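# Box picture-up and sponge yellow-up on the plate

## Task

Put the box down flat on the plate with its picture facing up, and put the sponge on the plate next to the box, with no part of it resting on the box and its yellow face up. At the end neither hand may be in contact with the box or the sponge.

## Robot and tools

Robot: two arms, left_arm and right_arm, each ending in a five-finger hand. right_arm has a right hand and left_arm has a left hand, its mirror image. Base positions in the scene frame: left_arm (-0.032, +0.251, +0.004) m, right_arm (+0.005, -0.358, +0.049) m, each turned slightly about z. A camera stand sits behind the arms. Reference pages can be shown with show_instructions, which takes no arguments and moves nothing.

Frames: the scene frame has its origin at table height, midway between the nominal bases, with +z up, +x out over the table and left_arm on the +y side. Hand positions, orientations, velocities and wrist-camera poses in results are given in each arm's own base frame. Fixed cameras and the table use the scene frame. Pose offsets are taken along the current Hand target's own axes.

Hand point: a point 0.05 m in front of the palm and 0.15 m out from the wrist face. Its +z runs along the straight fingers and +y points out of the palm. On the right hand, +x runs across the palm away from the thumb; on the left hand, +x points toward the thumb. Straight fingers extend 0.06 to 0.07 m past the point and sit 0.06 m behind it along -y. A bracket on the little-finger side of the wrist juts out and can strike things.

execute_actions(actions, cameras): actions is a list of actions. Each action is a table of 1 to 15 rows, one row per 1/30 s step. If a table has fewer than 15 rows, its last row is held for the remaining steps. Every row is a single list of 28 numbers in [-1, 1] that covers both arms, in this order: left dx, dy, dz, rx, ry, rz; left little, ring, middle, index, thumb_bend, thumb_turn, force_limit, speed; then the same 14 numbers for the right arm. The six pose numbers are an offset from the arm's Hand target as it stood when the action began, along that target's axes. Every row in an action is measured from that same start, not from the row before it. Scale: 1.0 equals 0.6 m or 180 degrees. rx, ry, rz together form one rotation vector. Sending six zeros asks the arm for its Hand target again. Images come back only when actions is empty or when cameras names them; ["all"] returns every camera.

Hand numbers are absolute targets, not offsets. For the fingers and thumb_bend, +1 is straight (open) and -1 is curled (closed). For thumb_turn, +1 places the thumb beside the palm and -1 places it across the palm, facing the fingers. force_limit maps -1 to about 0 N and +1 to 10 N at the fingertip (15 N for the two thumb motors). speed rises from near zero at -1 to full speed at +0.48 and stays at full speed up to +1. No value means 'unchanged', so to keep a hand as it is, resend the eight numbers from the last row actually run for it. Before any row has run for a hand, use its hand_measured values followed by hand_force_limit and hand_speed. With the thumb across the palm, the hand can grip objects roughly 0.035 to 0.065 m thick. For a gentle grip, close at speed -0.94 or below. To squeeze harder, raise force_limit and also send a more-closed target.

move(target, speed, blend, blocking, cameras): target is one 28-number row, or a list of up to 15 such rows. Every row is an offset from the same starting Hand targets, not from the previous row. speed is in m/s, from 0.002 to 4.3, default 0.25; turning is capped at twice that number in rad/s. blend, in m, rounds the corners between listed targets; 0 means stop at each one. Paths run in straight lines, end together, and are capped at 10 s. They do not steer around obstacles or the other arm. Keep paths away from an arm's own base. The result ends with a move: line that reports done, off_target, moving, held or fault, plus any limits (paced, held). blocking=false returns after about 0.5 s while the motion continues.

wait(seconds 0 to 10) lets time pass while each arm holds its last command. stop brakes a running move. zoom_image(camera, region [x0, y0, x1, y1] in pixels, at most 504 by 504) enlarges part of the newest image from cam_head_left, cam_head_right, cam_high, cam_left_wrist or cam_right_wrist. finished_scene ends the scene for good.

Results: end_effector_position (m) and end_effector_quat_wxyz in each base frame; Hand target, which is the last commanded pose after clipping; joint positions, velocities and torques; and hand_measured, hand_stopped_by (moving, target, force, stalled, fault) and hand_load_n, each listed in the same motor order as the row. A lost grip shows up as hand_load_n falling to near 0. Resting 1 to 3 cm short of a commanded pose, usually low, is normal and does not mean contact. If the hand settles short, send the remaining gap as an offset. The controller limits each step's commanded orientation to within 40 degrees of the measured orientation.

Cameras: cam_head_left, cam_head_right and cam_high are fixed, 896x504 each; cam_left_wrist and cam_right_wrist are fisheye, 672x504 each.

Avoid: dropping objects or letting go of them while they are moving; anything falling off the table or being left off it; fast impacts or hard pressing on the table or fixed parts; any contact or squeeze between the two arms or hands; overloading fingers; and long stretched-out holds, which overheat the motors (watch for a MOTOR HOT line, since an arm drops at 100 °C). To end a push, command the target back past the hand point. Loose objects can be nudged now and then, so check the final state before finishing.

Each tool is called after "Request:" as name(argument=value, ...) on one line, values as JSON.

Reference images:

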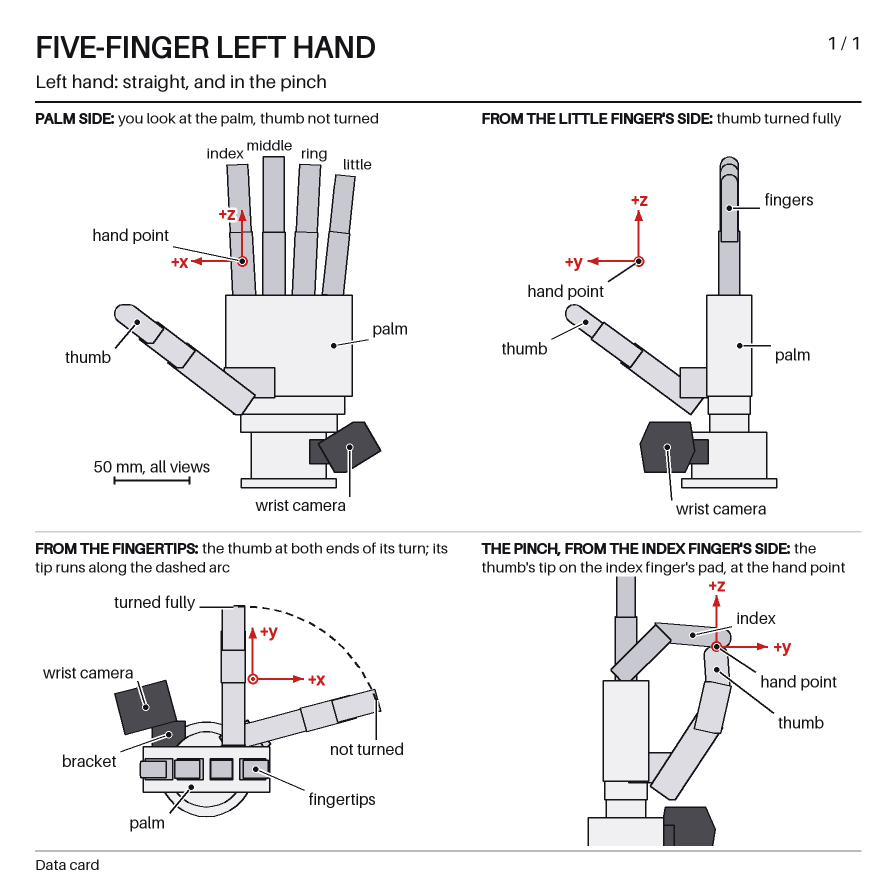

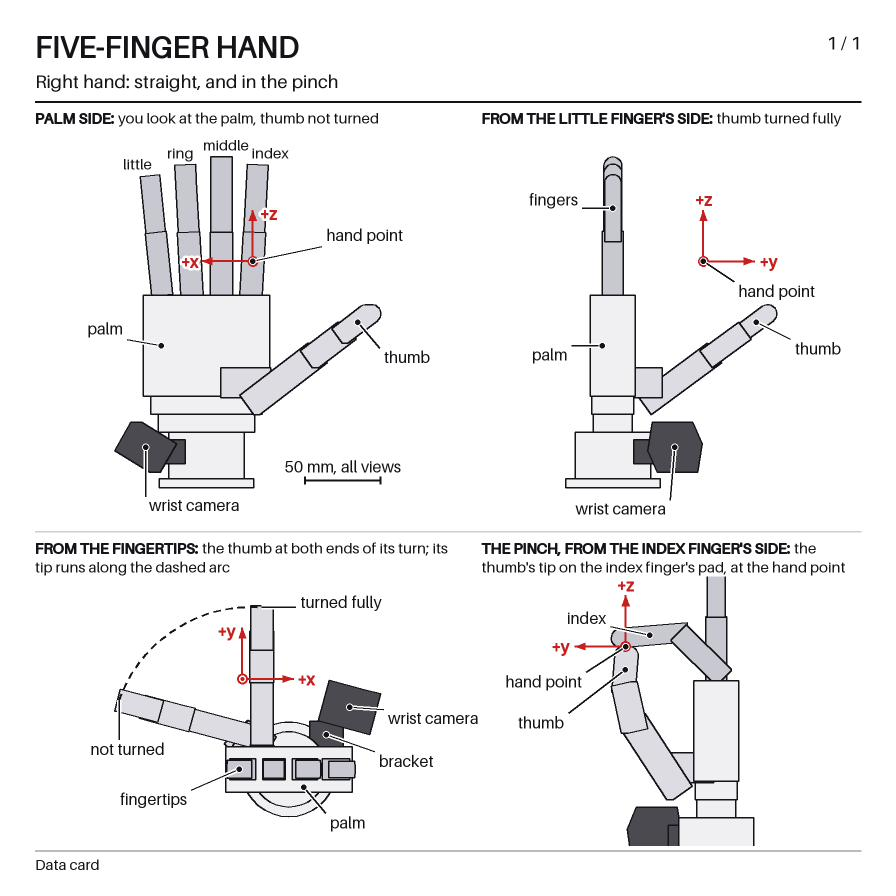

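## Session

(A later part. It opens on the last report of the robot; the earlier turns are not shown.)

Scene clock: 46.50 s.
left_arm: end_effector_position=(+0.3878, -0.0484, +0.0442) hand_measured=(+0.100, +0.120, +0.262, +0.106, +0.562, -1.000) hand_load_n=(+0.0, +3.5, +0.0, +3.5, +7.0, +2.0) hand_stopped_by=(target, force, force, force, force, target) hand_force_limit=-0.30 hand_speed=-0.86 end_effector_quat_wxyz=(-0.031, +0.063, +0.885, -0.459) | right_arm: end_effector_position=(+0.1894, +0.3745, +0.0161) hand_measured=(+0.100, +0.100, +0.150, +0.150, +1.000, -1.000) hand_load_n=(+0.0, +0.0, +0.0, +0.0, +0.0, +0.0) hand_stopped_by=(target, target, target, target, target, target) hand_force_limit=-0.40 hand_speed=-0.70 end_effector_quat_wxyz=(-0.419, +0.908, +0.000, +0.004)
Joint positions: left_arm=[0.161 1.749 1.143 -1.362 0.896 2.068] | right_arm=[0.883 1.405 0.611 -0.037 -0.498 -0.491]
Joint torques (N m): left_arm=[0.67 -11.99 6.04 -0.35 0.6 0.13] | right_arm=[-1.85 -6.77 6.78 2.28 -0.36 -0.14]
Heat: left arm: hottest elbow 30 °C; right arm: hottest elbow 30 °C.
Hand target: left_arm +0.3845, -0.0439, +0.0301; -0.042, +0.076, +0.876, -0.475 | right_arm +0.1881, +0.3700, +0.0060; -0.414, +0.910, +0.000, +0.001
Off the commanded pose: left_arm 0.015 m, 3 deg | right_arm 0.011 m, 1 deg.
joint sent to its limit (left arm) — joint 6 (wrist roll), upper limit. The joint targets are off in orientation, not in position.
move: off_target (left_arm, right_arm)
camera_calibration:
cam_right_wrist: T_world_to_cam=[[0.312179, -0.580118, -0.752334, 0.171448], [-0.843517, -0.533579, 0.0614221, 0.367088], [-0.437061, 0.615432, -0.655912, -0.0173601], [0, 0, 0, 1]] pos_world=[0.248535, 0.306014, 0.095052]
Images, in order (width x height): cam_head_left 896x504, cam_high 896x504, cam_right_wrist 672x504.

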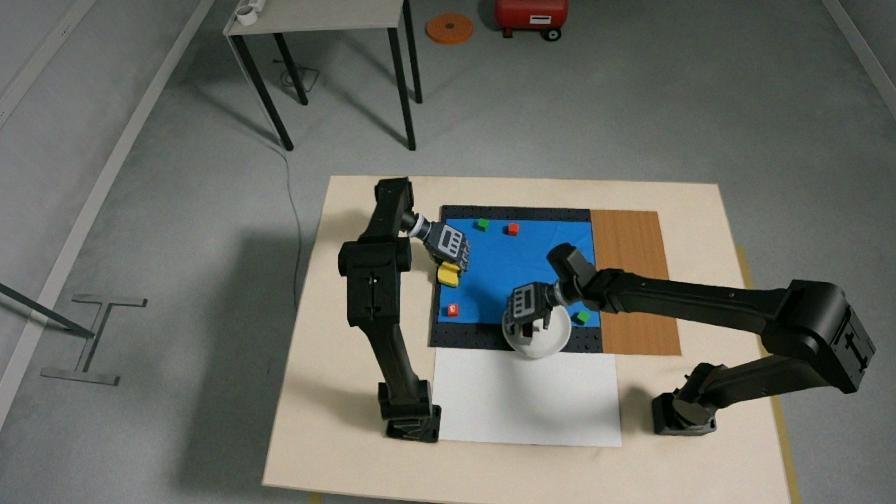

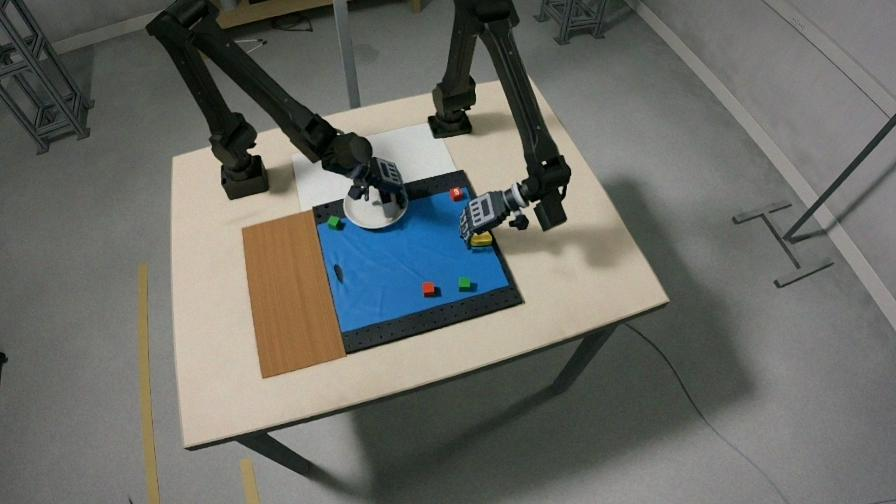

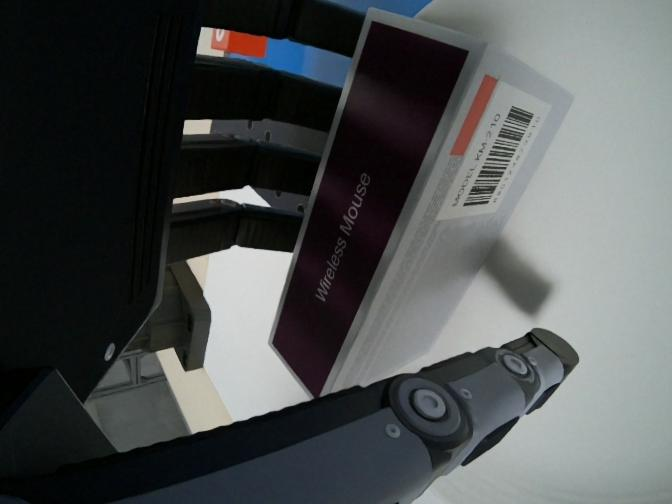

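Request:
move(target=[[0,0,0,0,0,0,0.1,0.1,0.1,0.1,0.2,-1,-0.3,-0.86,0,-0.0557,-0.042,0,0,0,0.1,0.1,0.15,0.15,1.0,-1,-0.4,-0.7],[0,0,0,0,0,0,0.1,0.1,0.1,0.1,0.2,-1,-0.3,-0.86,0,-0.0557,-0.042,0,0,0,0.1,0.1,0.1,0.1,1.0,1,-0.4,0.2]], speed=0.1, cameras=["cam_head_left","cam_high","cam_right_wrist"])

Request:
zoom_image(camera="cam_head_left", region=[490, 280, 600, 370])

Request:
zoom_image(camera="cam_high", region=[330, 150, 430, 240])

Scene clock: 49.10 s.
left_arm: end_effector_position=(+0.3878, -0.0484, +0.0442) hand_measured=(+0.100, +0.120, +0.262, +0.106, +0.562, -1.000) hand_load_n=(+0.0, +3.5, +0.0, +3.5, +7.0, +2.0) hand_stopped_by=(target, force, force, force, force, target) hand_force_limit=-0.30 hand_speed=-0.86 end_effector_quat_wxyz=(-0.031, +0.063, +0.885, -0.459) | right_arm: end_effector_position=(+0.1757, +0.3578, +0.0277) hand_measured=(+0.100, +0.100, +0.100, +0.100, +1.000, +1.000) hand_load_n=(+0.0, +0.0, +0.0, +0.0, +0.0, +0.0) hand_stopped_by=(target, target, target, target, target, target) hand_force_limit=-0.40 hand_speed=0.20 end_effector_quat_wxyz=(-0.398, +0.917, -0.008, -0.013)
Joint positions: left_arm=[0.161 1.749 1.143 -1.362 0.896 2.068] | right_arm=[0.883 1.338 0.611 -0.163 -0.498 -0.491]
Joint torques (N m): left_arm=[0.79 -12.1 6.06 -0.34 0.58 0.13] | right_arm=[-1.32 -8.35 11.25 1.16 -0.24 -0.08]
Heat: left arm: hottest elbow 30 °C; right arm: hottest elbow 30 °C.
Hand target: left_arm +0.3845, -0.0439, +0.0301; -0.042, +0.076, +0.876, -0.475 | right_arm +0.1880, +0.3729, +0.0477; -0.414, +0.910, +0.000, +0.001
Off the commanded pose: left_arm 0.015 m, 3 deg | right_arm 0.028 m, 3 deg.
joint sent to its limit (left arm) — joint 6 (wrist roll), upper limit. The joint targets are off in orientation, not in position.
move: off_target (left_arm, right_arm); target 2's new numbers were sent with right_arm's hand 0.028 m and 3 deg from that target
camera_calibration:
cam_right_wrist: T_world_to_cam=[[0.284383, -0.613903, -0.736376, 0.191373], [-0.84018, -0.529537, 0.116994, 0.342289], [-0.461762, 0.585417, -0.66638, 0.00991], [0, 0, 0, 1]] pos_world=[0.237737, 0.292938, 0.107481]
Images, in order (width x height): cam_head_left 896x504, cam_high 896x504, cam_right_wrist 672x504.

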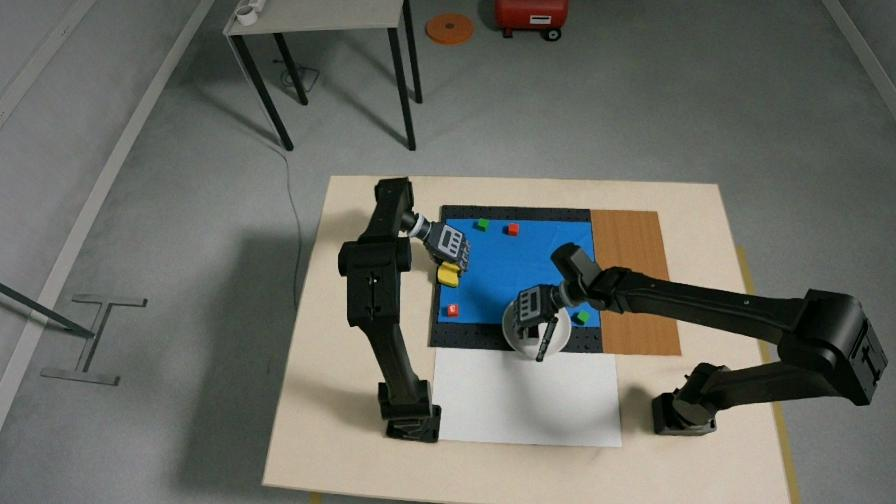

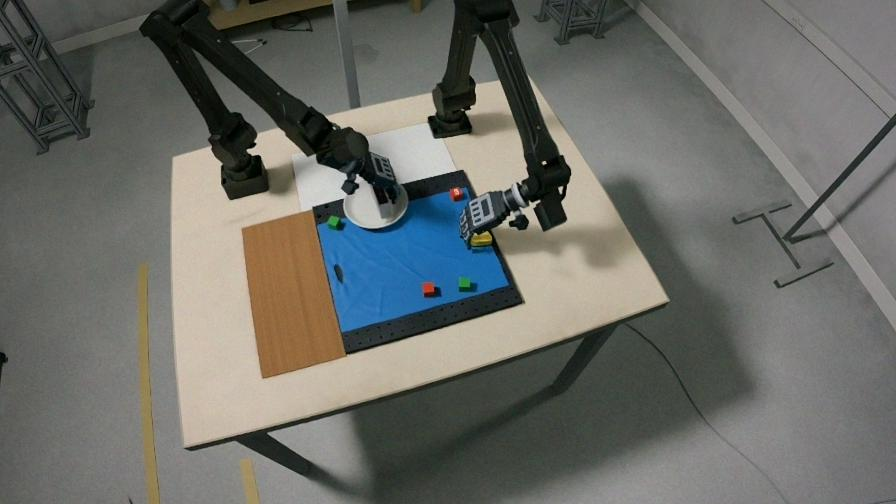

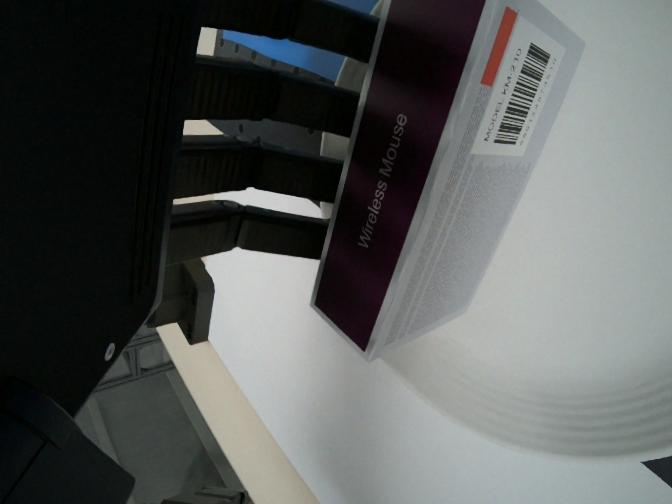

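Scaled by 4.582.

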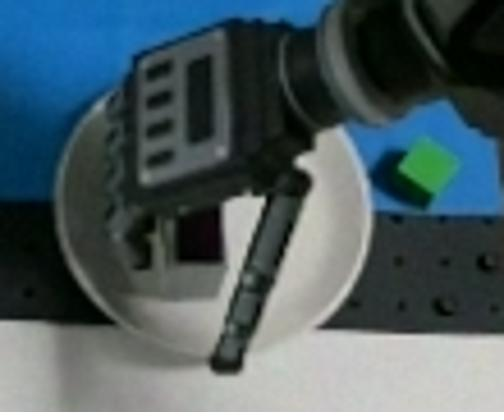

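Scaled by 5.040.

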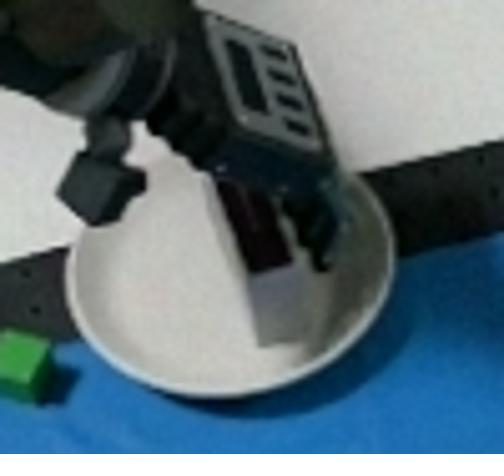

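Request:
move(target=[[0,0,0,0,0,0,0.1,0.1,0.1,0.1,0.2,-1,-0.3,-0.86,0.0083,0.0087,0.023,0,-0.0168,-0.0146,0.35,0.35,0.35,0.35,1.0,1,-0.4,0.0],[0,0,0,0,0,0,0.1,0.1,0.1,0.1,0.2,-1,-0.3,-0.86,0.0083,0.0545,0.0363,0,-0.0168,-0.0146,0.35,0.35,0.35,0.35,1.0,1,-0.4,0.0],[0,0,0,0,0,0,0.1,0.1,0.1,0.1,0.2,-1,-0.3,-0.86,0.0083,0.0545,0.0363,0,-0.0168,-0.0146,0.35,0.35,0.35,0.35,1.0,-1,-0.4,0.0]], speed=0.1, cameras=["cam_head_left","cam_high","cam_right_wrist"])

Request:
zoom_image(camera="cam_head_left", region=[490, 280, 600, 370])

Request:
zoom_image(camera="cam_high", region=[330, 150, 430, 240])

Scene clock: 53.40 s.
left_arm: end_effector_position=(+0.3878, -0.0484, +0.0442) hand_measured=(+0.100, +0.120, +0.262, +0.106, +0.562, -1.000) hand_load_n=(+0.0, +3.5, +0.0, +3.5, +6.5, +2.0) hand_stopped_by=(target, force, force, force, force, target) hand_force_limit=-0.30 hand_speed=-0.86 end_effector_quat_wxyz=(-0.031, +0.063, +0.885, -0.459) | right_arm: end_effector_position=(+0.1874, +0.3654, +0.0117) hand_measured=(+0.350, +0.350, +0.350, +0.350, +1.000, -1.000) hand_load_n=(+0.0, +0.0, +0.0, +0.0, +0.0, +0.0) hand_stopped_by=(target, target, target, target, target, target) hand_force_limit=-0.40 hand_speed=0.00 end_effector_quat_wxyz=(-0.412, +0.910, +0.030, -0.017)
Joint positions: left_arm=[0.161 1.749 1.143 -1.362 0.896 2.068] | right_arm=[0.859 1.419 0.625 -0.098 -0.56 -0.576]
Joint torques (N m): left_arm=[0.67 -11.99 6.08 -0.29 0.6 0.13] | right_arm=[-2.02 -6.89 8.21 2.15 -0.42 -0.14]
Heat: left arm: hottest elbow 30 °C; right arm: hottest elbow 31 °C.
Hand target: left_arm +0.3845, -0.0439, +0.0301; -0.042, +0.076, +0.876, -0.475 | right_arm +0.1930, +0.3680, +0.0088; -0.414, +0.909, +0.032, -0.014
Off the commanded pose: left_arm 0.015 m, 3 deg | right_arm 0.007 m, 0 deg.
joint sent to its limit (left arm) — joint 6 (wrist roll), upper limit. The joint targets are off in orientation, not in position.
move: off_target (left_arm)
camera_calibration:
cam_right_wrist: T_world_to_cam=[[0.344587, -0.567723, -0.74763, 0.152788], [-0.802229, -0.591691, 0.0795565, 0.374043], [-0.487532, 0.572356, -0.659334, 0.00974106], [0, 0, 0, 1]] pos_world=[0.252169, 0.302484, 0.0908935]
Images, in order (width x height): cam_head_left 896x504, cam_high 896x504, cam_right_wrist 672x504.

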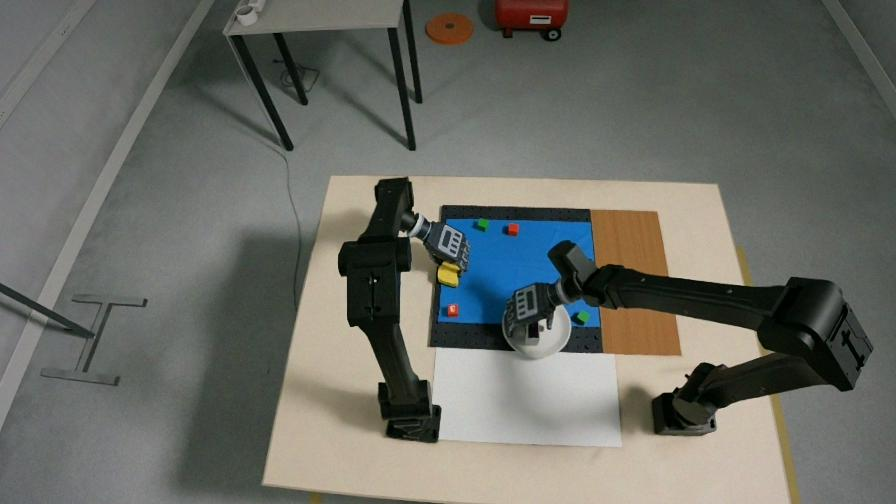

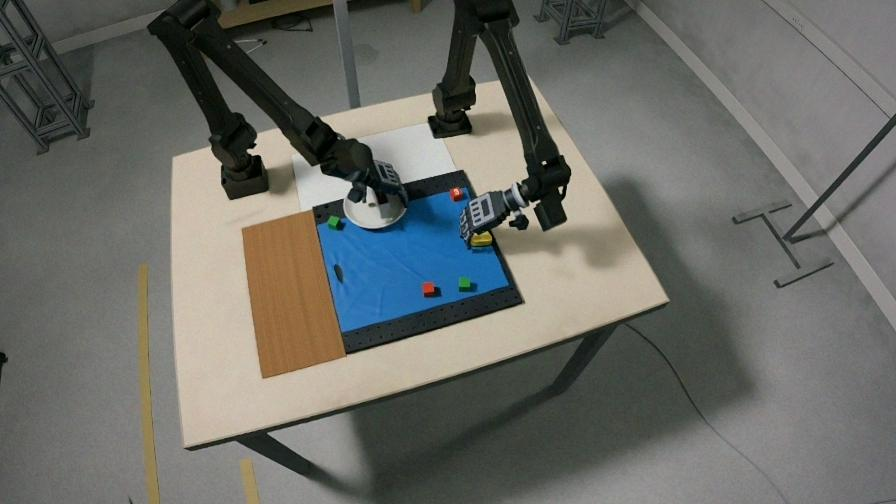

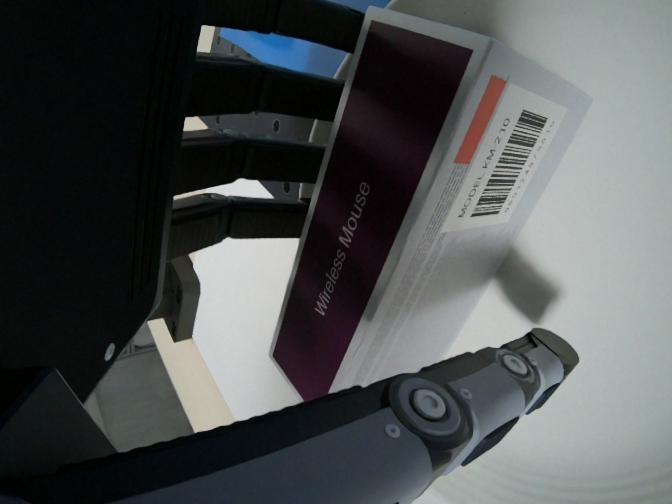

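Scaled by 4.582.

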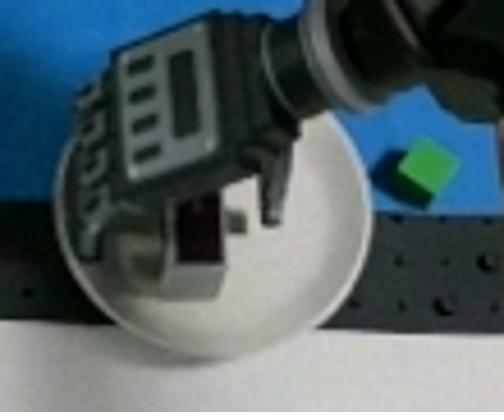

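Scaled by 5.040.

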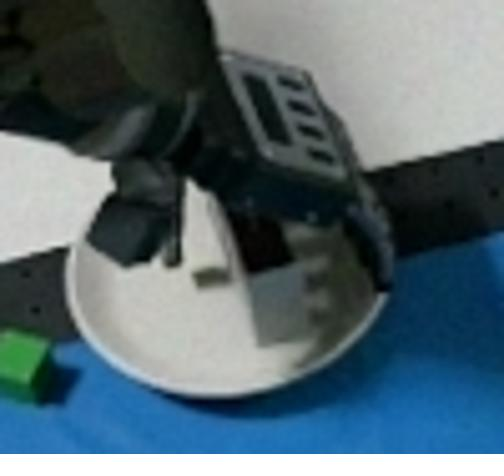

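Request:
move(target=[0,0,0,0,0,0,0.1,0.1,0.1,0.1,0.2,-1,-0.3,-0.86,0,0,0,0,0,0,-0.31,-0.31,-0.31,-0.31,0.0,-1,-0.4,-0.88], speed=0.1, cameras=["cam_head_left","cam_high","cam_right_wrist"])

Request:
zoom_image(camera="cam_high", region=[330, 150, 430, 240])

Scene clock: 55.83 s.
left_arm: end_effector_position=(+0.3878, -0.0484, +0.0442) hand_measured=(+0.100, +0.120, +0.262, +0.106, +0.562, -1.000) hand_load_n=(+0.0, +3.5, +0.0, +3.5, +6.5, +2.0) hand_stopped_by=(target, force, force, force, force, target) hand_force_limit=-0.30 hand_speed=-0.86 end_effector_quat_wxyz=(-0.031, +0.063, +0.885, -0.459) | right_arm: end_effector_position=(+0.1873, +0.3654, +0.0116) hand_measured=(-0.310, -0.262, -0.184, -0.250, +0.724, -1.000) hand_load_n=(+0.0, +5.0, +0.0, +3.5, +9.5, +2.5) hand_stopped_by=(target, force, force, force, force, target) hand_force_limit=-0.40 hand_speed=-0.88 end_effector_quat_wxyz=(-0.412, +0.910, +0.030, -0.017)
Joint positions: left_arm=[0.161 1.749 1.143 -1.362 0.896 2.068] | right_arm=[0.859 1.42 0.625 -0.098 -0.561 -0.576]
Joint torques (N m): left_arm=[0.91 -11.93 6.08 -0.29 0.6 0.12] | right_arm=[-2.02 -6.89 8.2 2.14 -0.37 -0.14]
Heat: left arm: hottest elbow 30 °C; right arm: hottest elbow 31 °C.
Hand target: left_arm +0.3845, -0.0439, +0.0301; -0.042, +0.076, +0.876, -0.475 | right_arm +0.1930, +0.3680, +0.0088; -0.414, +0.910, +0.032, -0.014
Off the commanded pose: left_arm 0.015 m, 3 deg | right_arm 0.007 m, 1 deg.
joint sent to its limit (left arm) — joint 6 (wrist roll), upper limit. The joint targets are off in orientation, not in position.
move: off_target (left_arm)
camera_calibration:
cam_right_wrist: T_world_to_cam=[[0.344369, -0.567487, -0.74791, 0.152811], [-0.801886, -0.592092, 0.0800354, 0.374025], [-0.48825, 0.572177, -0.658958, 0.00977061], [0, 0, 0, 1]] pos_world=[0.252073, 0.302585, 0.0907918]
Images, in order (width x height): cam_head_left 896x504, cam_high 896x504, cam_right_wrist 672x504.

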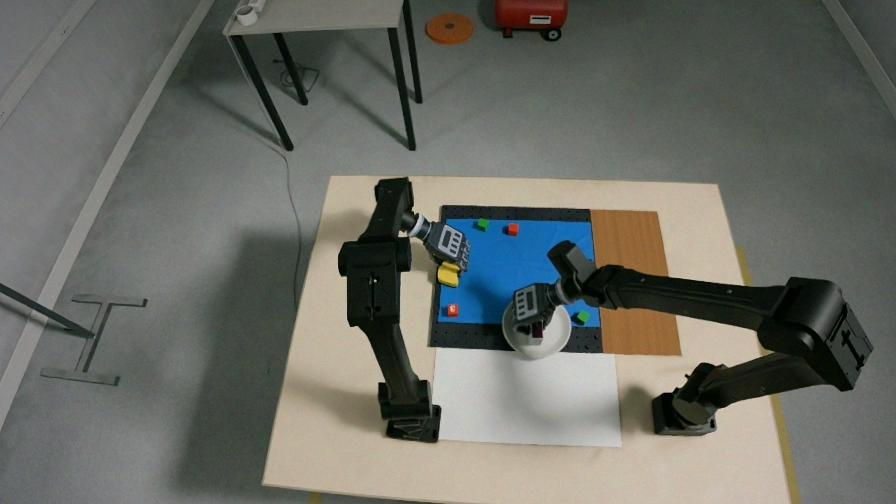

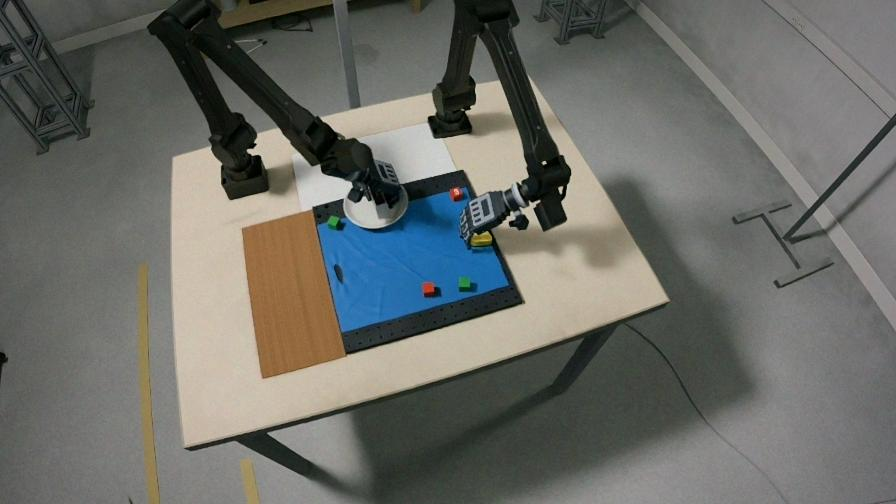

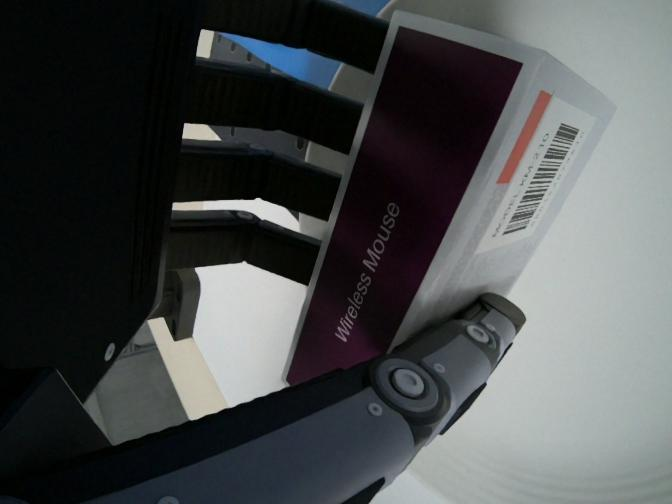

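Scaled by 5.040.

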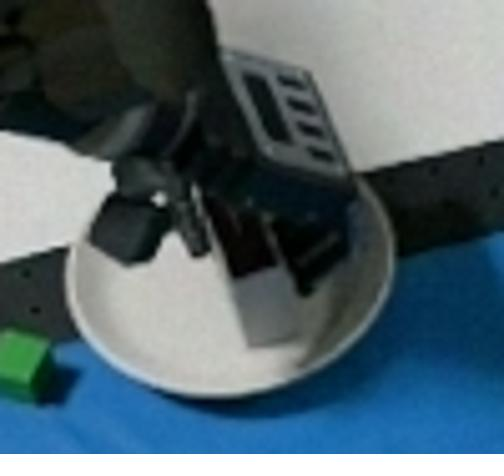

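Request:
move(target=[0,0,0,0,0,0,0.1,0.1,0.1,0.1,0.2,-1,-0.3,-0.86,0.01,-0.112,-0.05,0,0,0,-0.31,-0.31,-0.31,-0.31,0.0,-1,-0.4,-0.88], speed=0.1, cameras=["cam_high","cam_right_wrist"])

Scene clock: 57.63 s.
left_arm: end_effector_position=(+0.3878, -0.0484, +0.0442) hand_measured=(+0.100, +0.120, +0.262, +0.106, +0.562, -1.000) hand_load_n=(+0.0, +3.0, +0.0, +3.5, +6.5, +2.0) hand_stopped_by=(target, force, force, force, force, target) hand_force_limit=-0.30 hand_speed=-0.86 end_effector_quat_wxyz=(-0.031, +0.063, +0.885, -0.459) | right_arm: end_effector_position=(+0.1826, +0.3672, +0.0508) hand_measured=(-0.310, -0.262, -0.184, -0.250, +0.724, -1.000) hand_load_n=(+0.0, +4.5, +0.0, +4.0, +9.0, +3.0) hand_stopped_by=(target, force, force, force, force, target) hand_force_limit=-0.40 hand_speed=-0.88 end_effector_quat_wxyz=(-0.393, +0.919, +0.025, -0.032)
Joint positions: left_arm=[0.161 1.749 1.143 -1.362 0.896 2.068] | right_arm=[0.875 1.346 0.706 -0.301 -0.549 -0.568]
Joint torques (N m): left_arm=[0.56 -12.04 6.08 -0.29 0.59 0.12] | right_arm=[-0.73 -8.88 13.11 1.13 -0.16 0.03]
Heat: left arm: hottest elbow 30 °C; right arm: hottest elbow 31 °C.
Hand target: left_arm +0.3845, -0.0439, +0.0301; -0.042, +0.076, +0.876, -0.475 | right_arm +0.1973, +0.3897, +0.0790; -0.414, +0.910, +0.032, -0.014
Off the commanded pose: left_arm 0.015 m, 3 deg | right_arm 0.039 m, 3 deg.
joint sent to its limit (left arm) — joint 6 (wrist roll), upper limit. The joint targets are off in orientation, not in position.
move: off_target (left_arm, right_arm)
camera_calibration:
cam_right_wrist: T_world_to_cam=[[0.324303, -0.598453, -0.732586, 0.198945], [-0.797265, -0.589725, 0.128814, 0.364104], [-0.509114, 0.54229, -0.668375, 0.0475249], [0, 0, 0, 1]] pos_world=[0.249964, 0.308008, 0.130607]
Images, in order (width x height): cam_high 896x504, cam_right_wrist 672x504.

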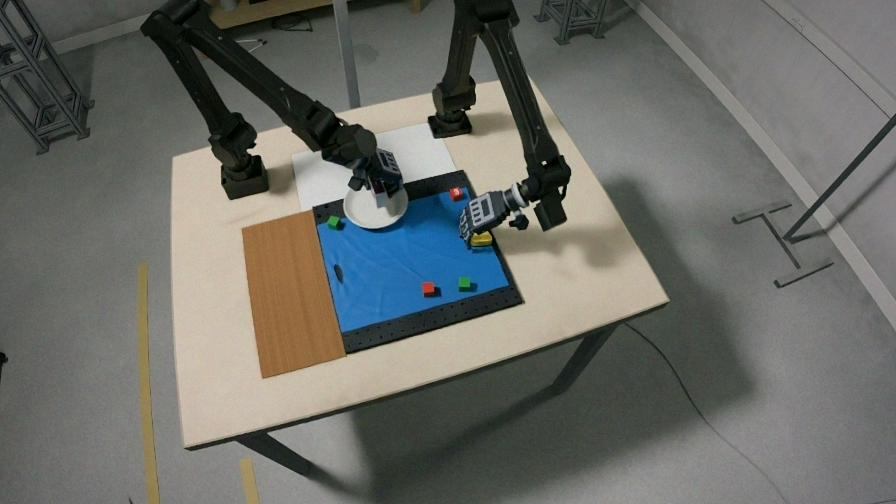

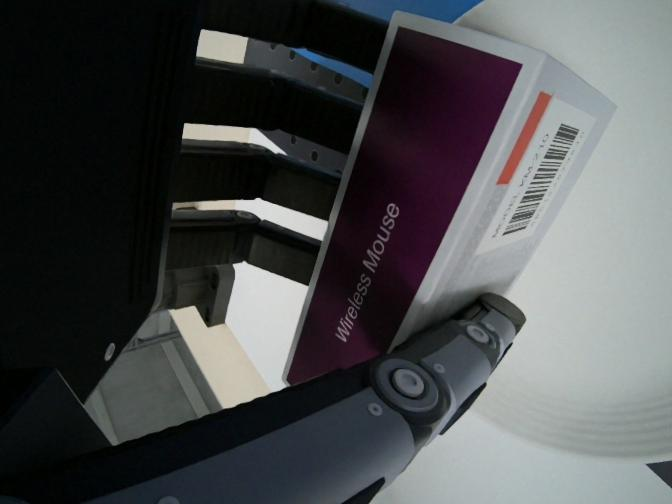

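Request:
move(target=[0,-0.0978,-0.0637,0,0,0,0.1,0.1,0.1,0.1,0.2,-1,-0.3,-0.86,-0.0125,0.0352,-0.0075,0.2504,0.0161,0.0057,-0.31,-0.31,-0.31,-0.31,0.0,-1,-0.4,-0.88], speed=0.18, cameras=["all"])

Request:
zoom_image(camera="cam_head_left", region=[470, 250, 600, 370])

Request:
zoom_image(camera="cam_high", region=[330, 140, 440, 240])

Scene clock: 61.33 s.
left_arm: end_effector_position=(+0.3667, -0.0517, +0.0831) hand_measured=(+0.100, +0.120, +0.262, +0.106, +0.562, -1.000) hand_load_n=(+0.0, +3.5, +0.0, +3.5, +6.5, +2.0) hand_stopped_by=(target, force, force, force, force, target) hand_force_limit=-0.30 hand_speed=-0.86 end_effector_quat_wxyz=(-0.064, +0.046, +0.881, -0.467) | right_arm: end_effector_position=(+0.1910, +0.3750, +0.0689) hand_measured=(-0.310, -0.262, -0.184, -0.250, +0.724, -1.000) hand_load_n=(+0.0, +4.0, +0.0, +3.5, +9.5, +3.0) hand_stopped_by=(target, force, force, force, force, target) hand_force_limit=-0.40 hand_speed=-0.88 end_effector_quat_wxyz=(+0.730, -0.683, -0.012, +0.005)
Joint positions: left_arm=[0.161 1.695 1.164 -1.514 0.896 2.068] | right_arm=[0.669 1.775 0.332 1.552 -0.923 0.076]
Joint torques (N m): left_arm=[0.67 -15.27 11.14 -1.33 0.53 0.14] | right_arm=[-2.08 -7.06 2.59 2.73 0.16 0.01]
Heat: left arm: hottest elbow 30 °C; right arm: hottest elbow 31 °C.
Hand target: left_arm +0.3845, -0.0438, +0.1002; -0.042, +0.076, +0.876, -0.475 | right_arm +0.1911, +0.3720, +0.0661; +0.732, -0.682, -0.006, +0.006
Off the commanded pose: left_arm 0.026 m, 4 deg | right_arm 0.004 m, 1 deg.
joint sent to its limit (left arm) — joint 6 (wrist roll), upper limit. The joint targets are off in orientation, not in position.
joint sent to its limit (right arm) — joint 4 (wrist pitch), upper limit. The joint targets still meet the commanded pose.
move: off_target (left_arm)
camera_calibration:
cam_left_wrist: T_world_to_cam=[[-0.329047, -0.498458, 0.80204, 0.0331754], [-0.795133, 0.604417, 0.0494243, 0.337215], [-0.509403, -0.621466, -0.595222, 0.31939], [0, 0, 0, 1]] pos_world=[0.441745, 0.0112074, 0.146833]
cam_right_wrist: T_world_to_cam=[[0.317158, 0.118402, -0.940952, -0.0388484], [-0.827135, -0.450855, -0.335527, 0.358542], [-0.46396, 0.88471, -0.0450579, -0.120244], [0, 0, 0, 1]] pos_world=[0.253095, 0.272631, 0.078328]

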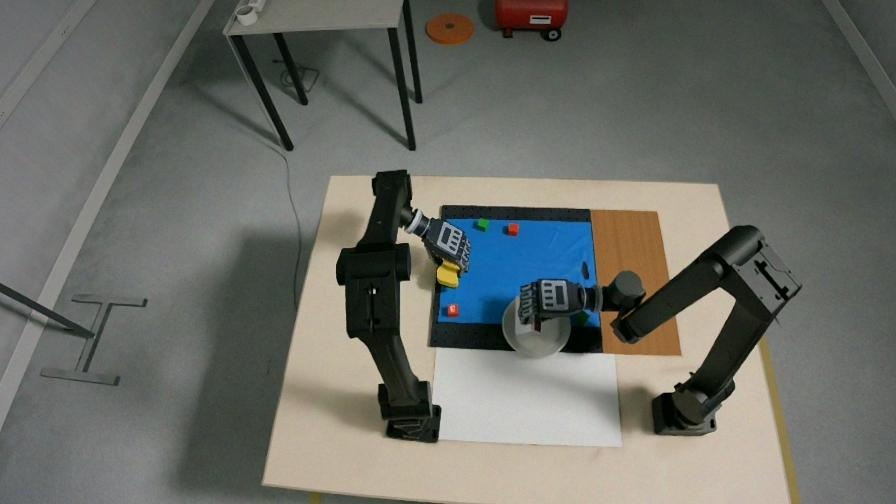

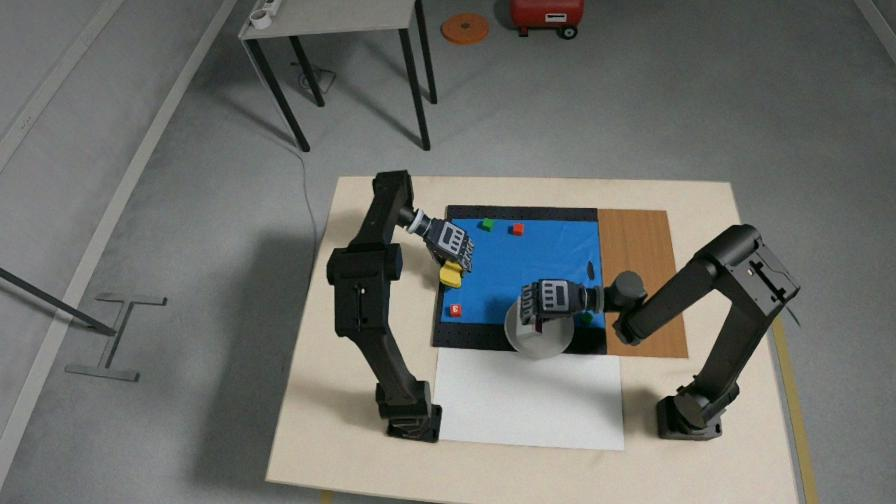

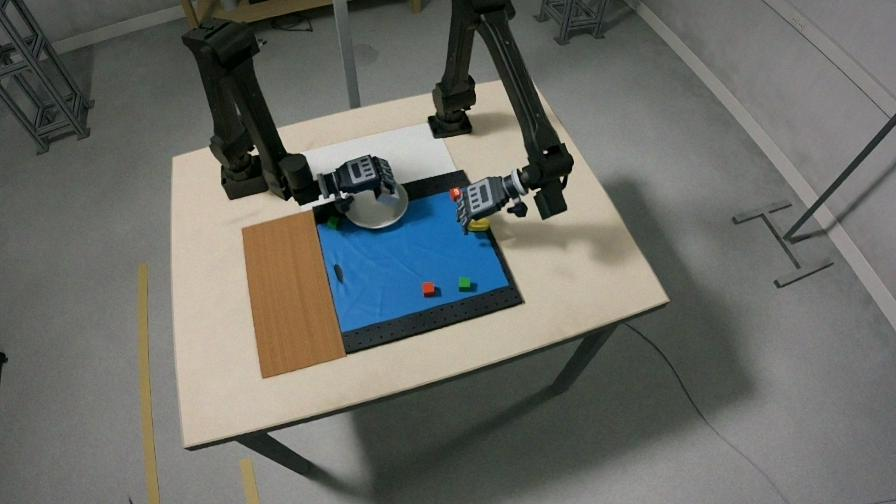

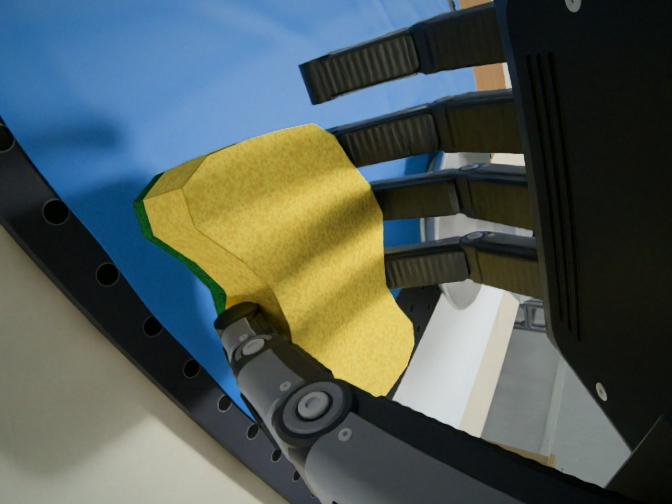

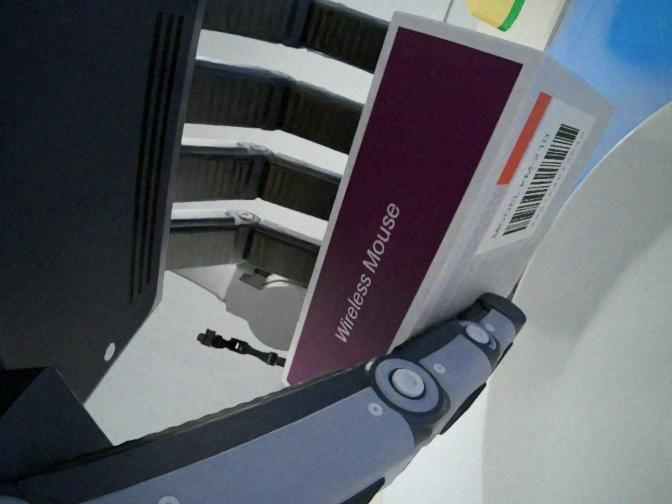

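Scaled by 3.877.

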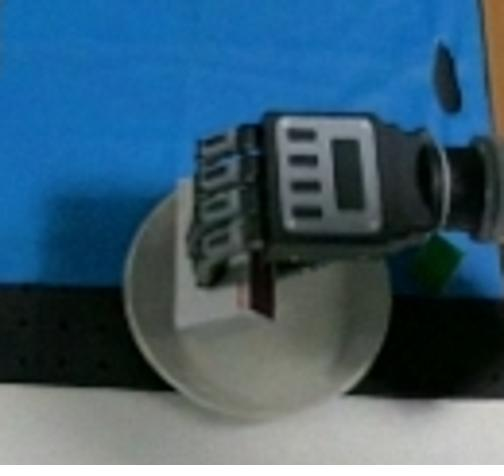

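Scaled by 4.582.

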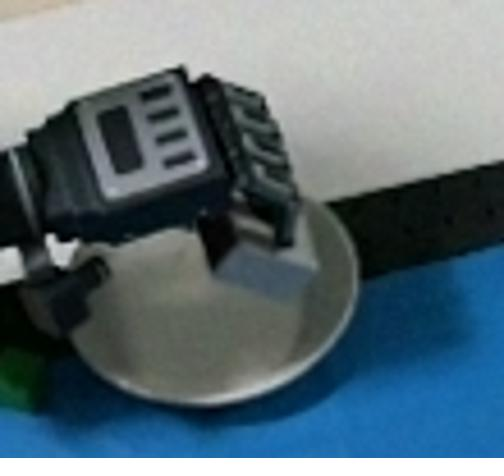

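Request:
move(target=[0.096,-0.1192,-0.045,0,-0.0699,-0.0455,0.1,0.1,0.1,0.1,0.2,-1,-0.3,-0.86,-0.0083,0.0413,-0.0297,-0.028,0,0,-0.31,-0.31,-0.31,-0.31,0.0,-1,-0.4,-0.88], speed=0.1, cameras=["all"])

Request:
zoom_image(camera="cam_head_left", region=[470, 250, 600, 370])

Request:
zoom_image(camera="cam_high", region=[330, 140, 440, 240])

Scene clock: 64.30 s.
left_arm: end_effector_position=(+0.3275, -0.0524, +0.1753) hand_measured=(+0.100, +0.120, +0.262, +0.106, +0.562, -1.000) hand_load_n=(+0.0, +3.5, +0.0, +3.5, +7.0, +2.0) hand_stopped_by=(target, force, force, force, force, target) hand_force_limit=-0.30 hand_speed=-0.86 end_effector_quat_wxyz=(+0.017, -0.029, +0.878, -0.477) | right_arm: end_effector_position=(+0.1876, +0.3601, +0.0450) hand_measured=(-0.310, -0.262, -0.184, -0.250, +0.724, -1.000) hand_load_n=(+0.0, +4.0, +0.0, +3.5, +9.5, +3.0) hand_stopped_by=(target, force, force, force, force, target) hand_force_limit=-0.40 hand_speed=-0.88 end_effector_quat_wxyz=(+0.705, -0.709, -0.010, +0.005)
Joint positions: left_arm=[0.225 1.364 1.067 -1.511 0.976 1.857] | right_arm=[0.646 1.775 0.305 1.459 -0.945 -0.015]
Joint torques (N m): left_arm=[0.62 -10.93 7.43 0.02 0.77 -0.17] | right_arm=[-2.08 -7.41 2.15 1.63 -0.07 -0.12]
Heat: left arm: hottest elbow 30 °C; right arm: hottest elbow 31 °C.
Hand target: left_arm +0.3251, -0.0498, +0.1748; +0.020, -0.039, +0.878, -0.477 | right_arm +0.1864, +0.3558, +0.0401; +0.701, -0.713, -0.006, +0.006
Off the commanded pose: left_arm 0.004 m, 1 deg | right_arm 0.007 m, 1 deg.
move: done
camera_calibration:
cam_left_wrist: T_world_to_cam=[[-0.276705, -0.547201, 0.78994, -0.0716347], [-0.904342, 0.426268, -0.0214979, 0.340765], [-0.324962, -0.720325, -0.612807, 0.291335], [0, 0, 0, 1]] pos_world=[0.383019, 0.0254003, 0.242445]
cam_right_wrist: T_world_to_cam=[[0.314573, 0.0493521, -0.947949, -0.0328319], [-0.829874, -0.470508, -0.299886, 0.347021], [-0.460818, 0.881014, -0.107053, -0.106199], [0, 0, 0, 1]] pos_world=[0.249373, 0.25846, 0.0615748]

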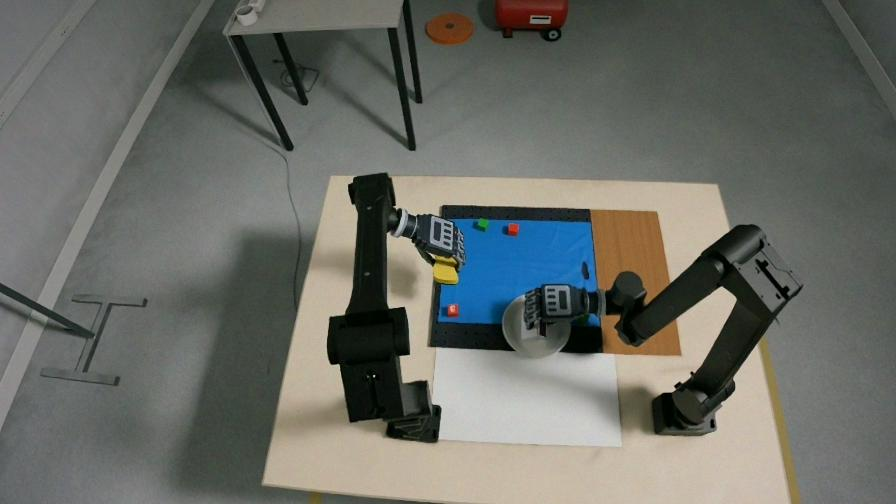

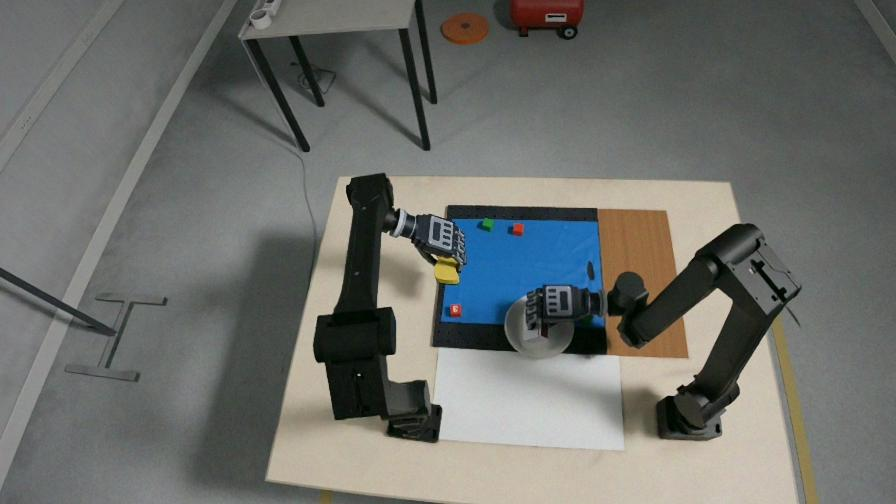

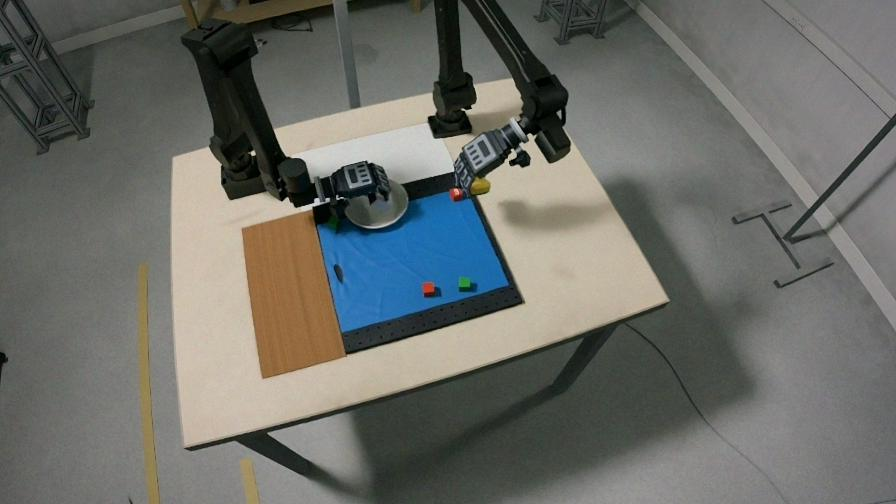

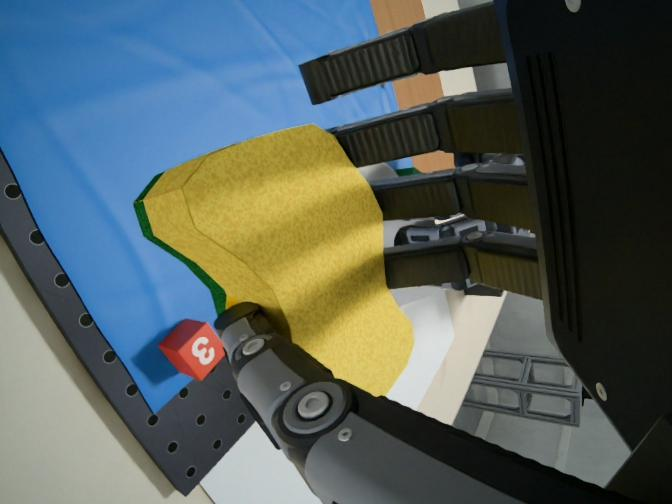

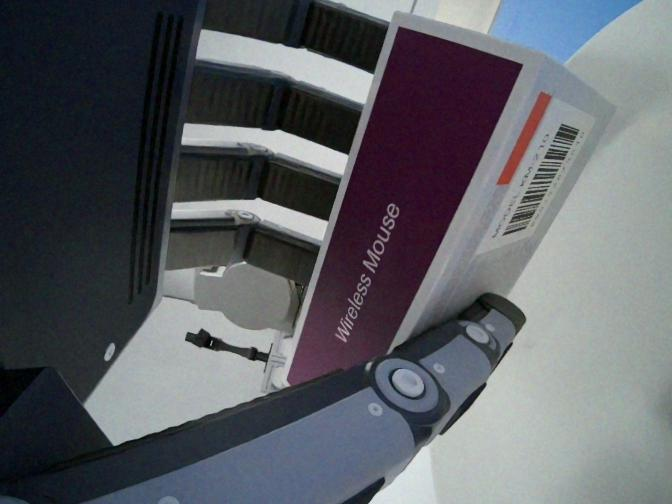

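Scaled by 3.877.

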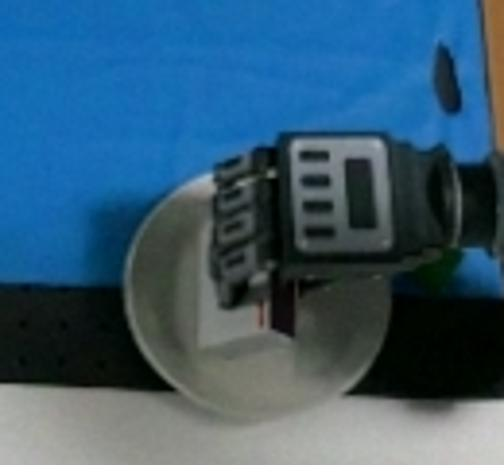

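Scaled by 4.582.

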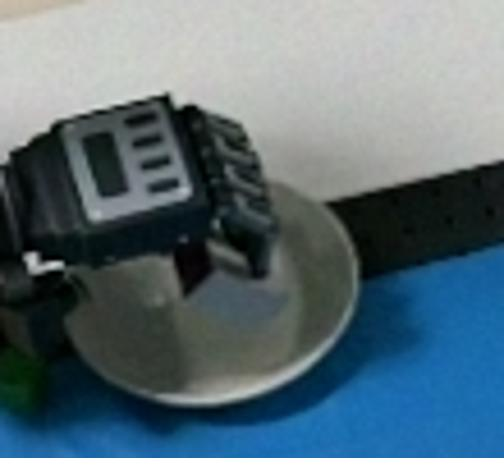

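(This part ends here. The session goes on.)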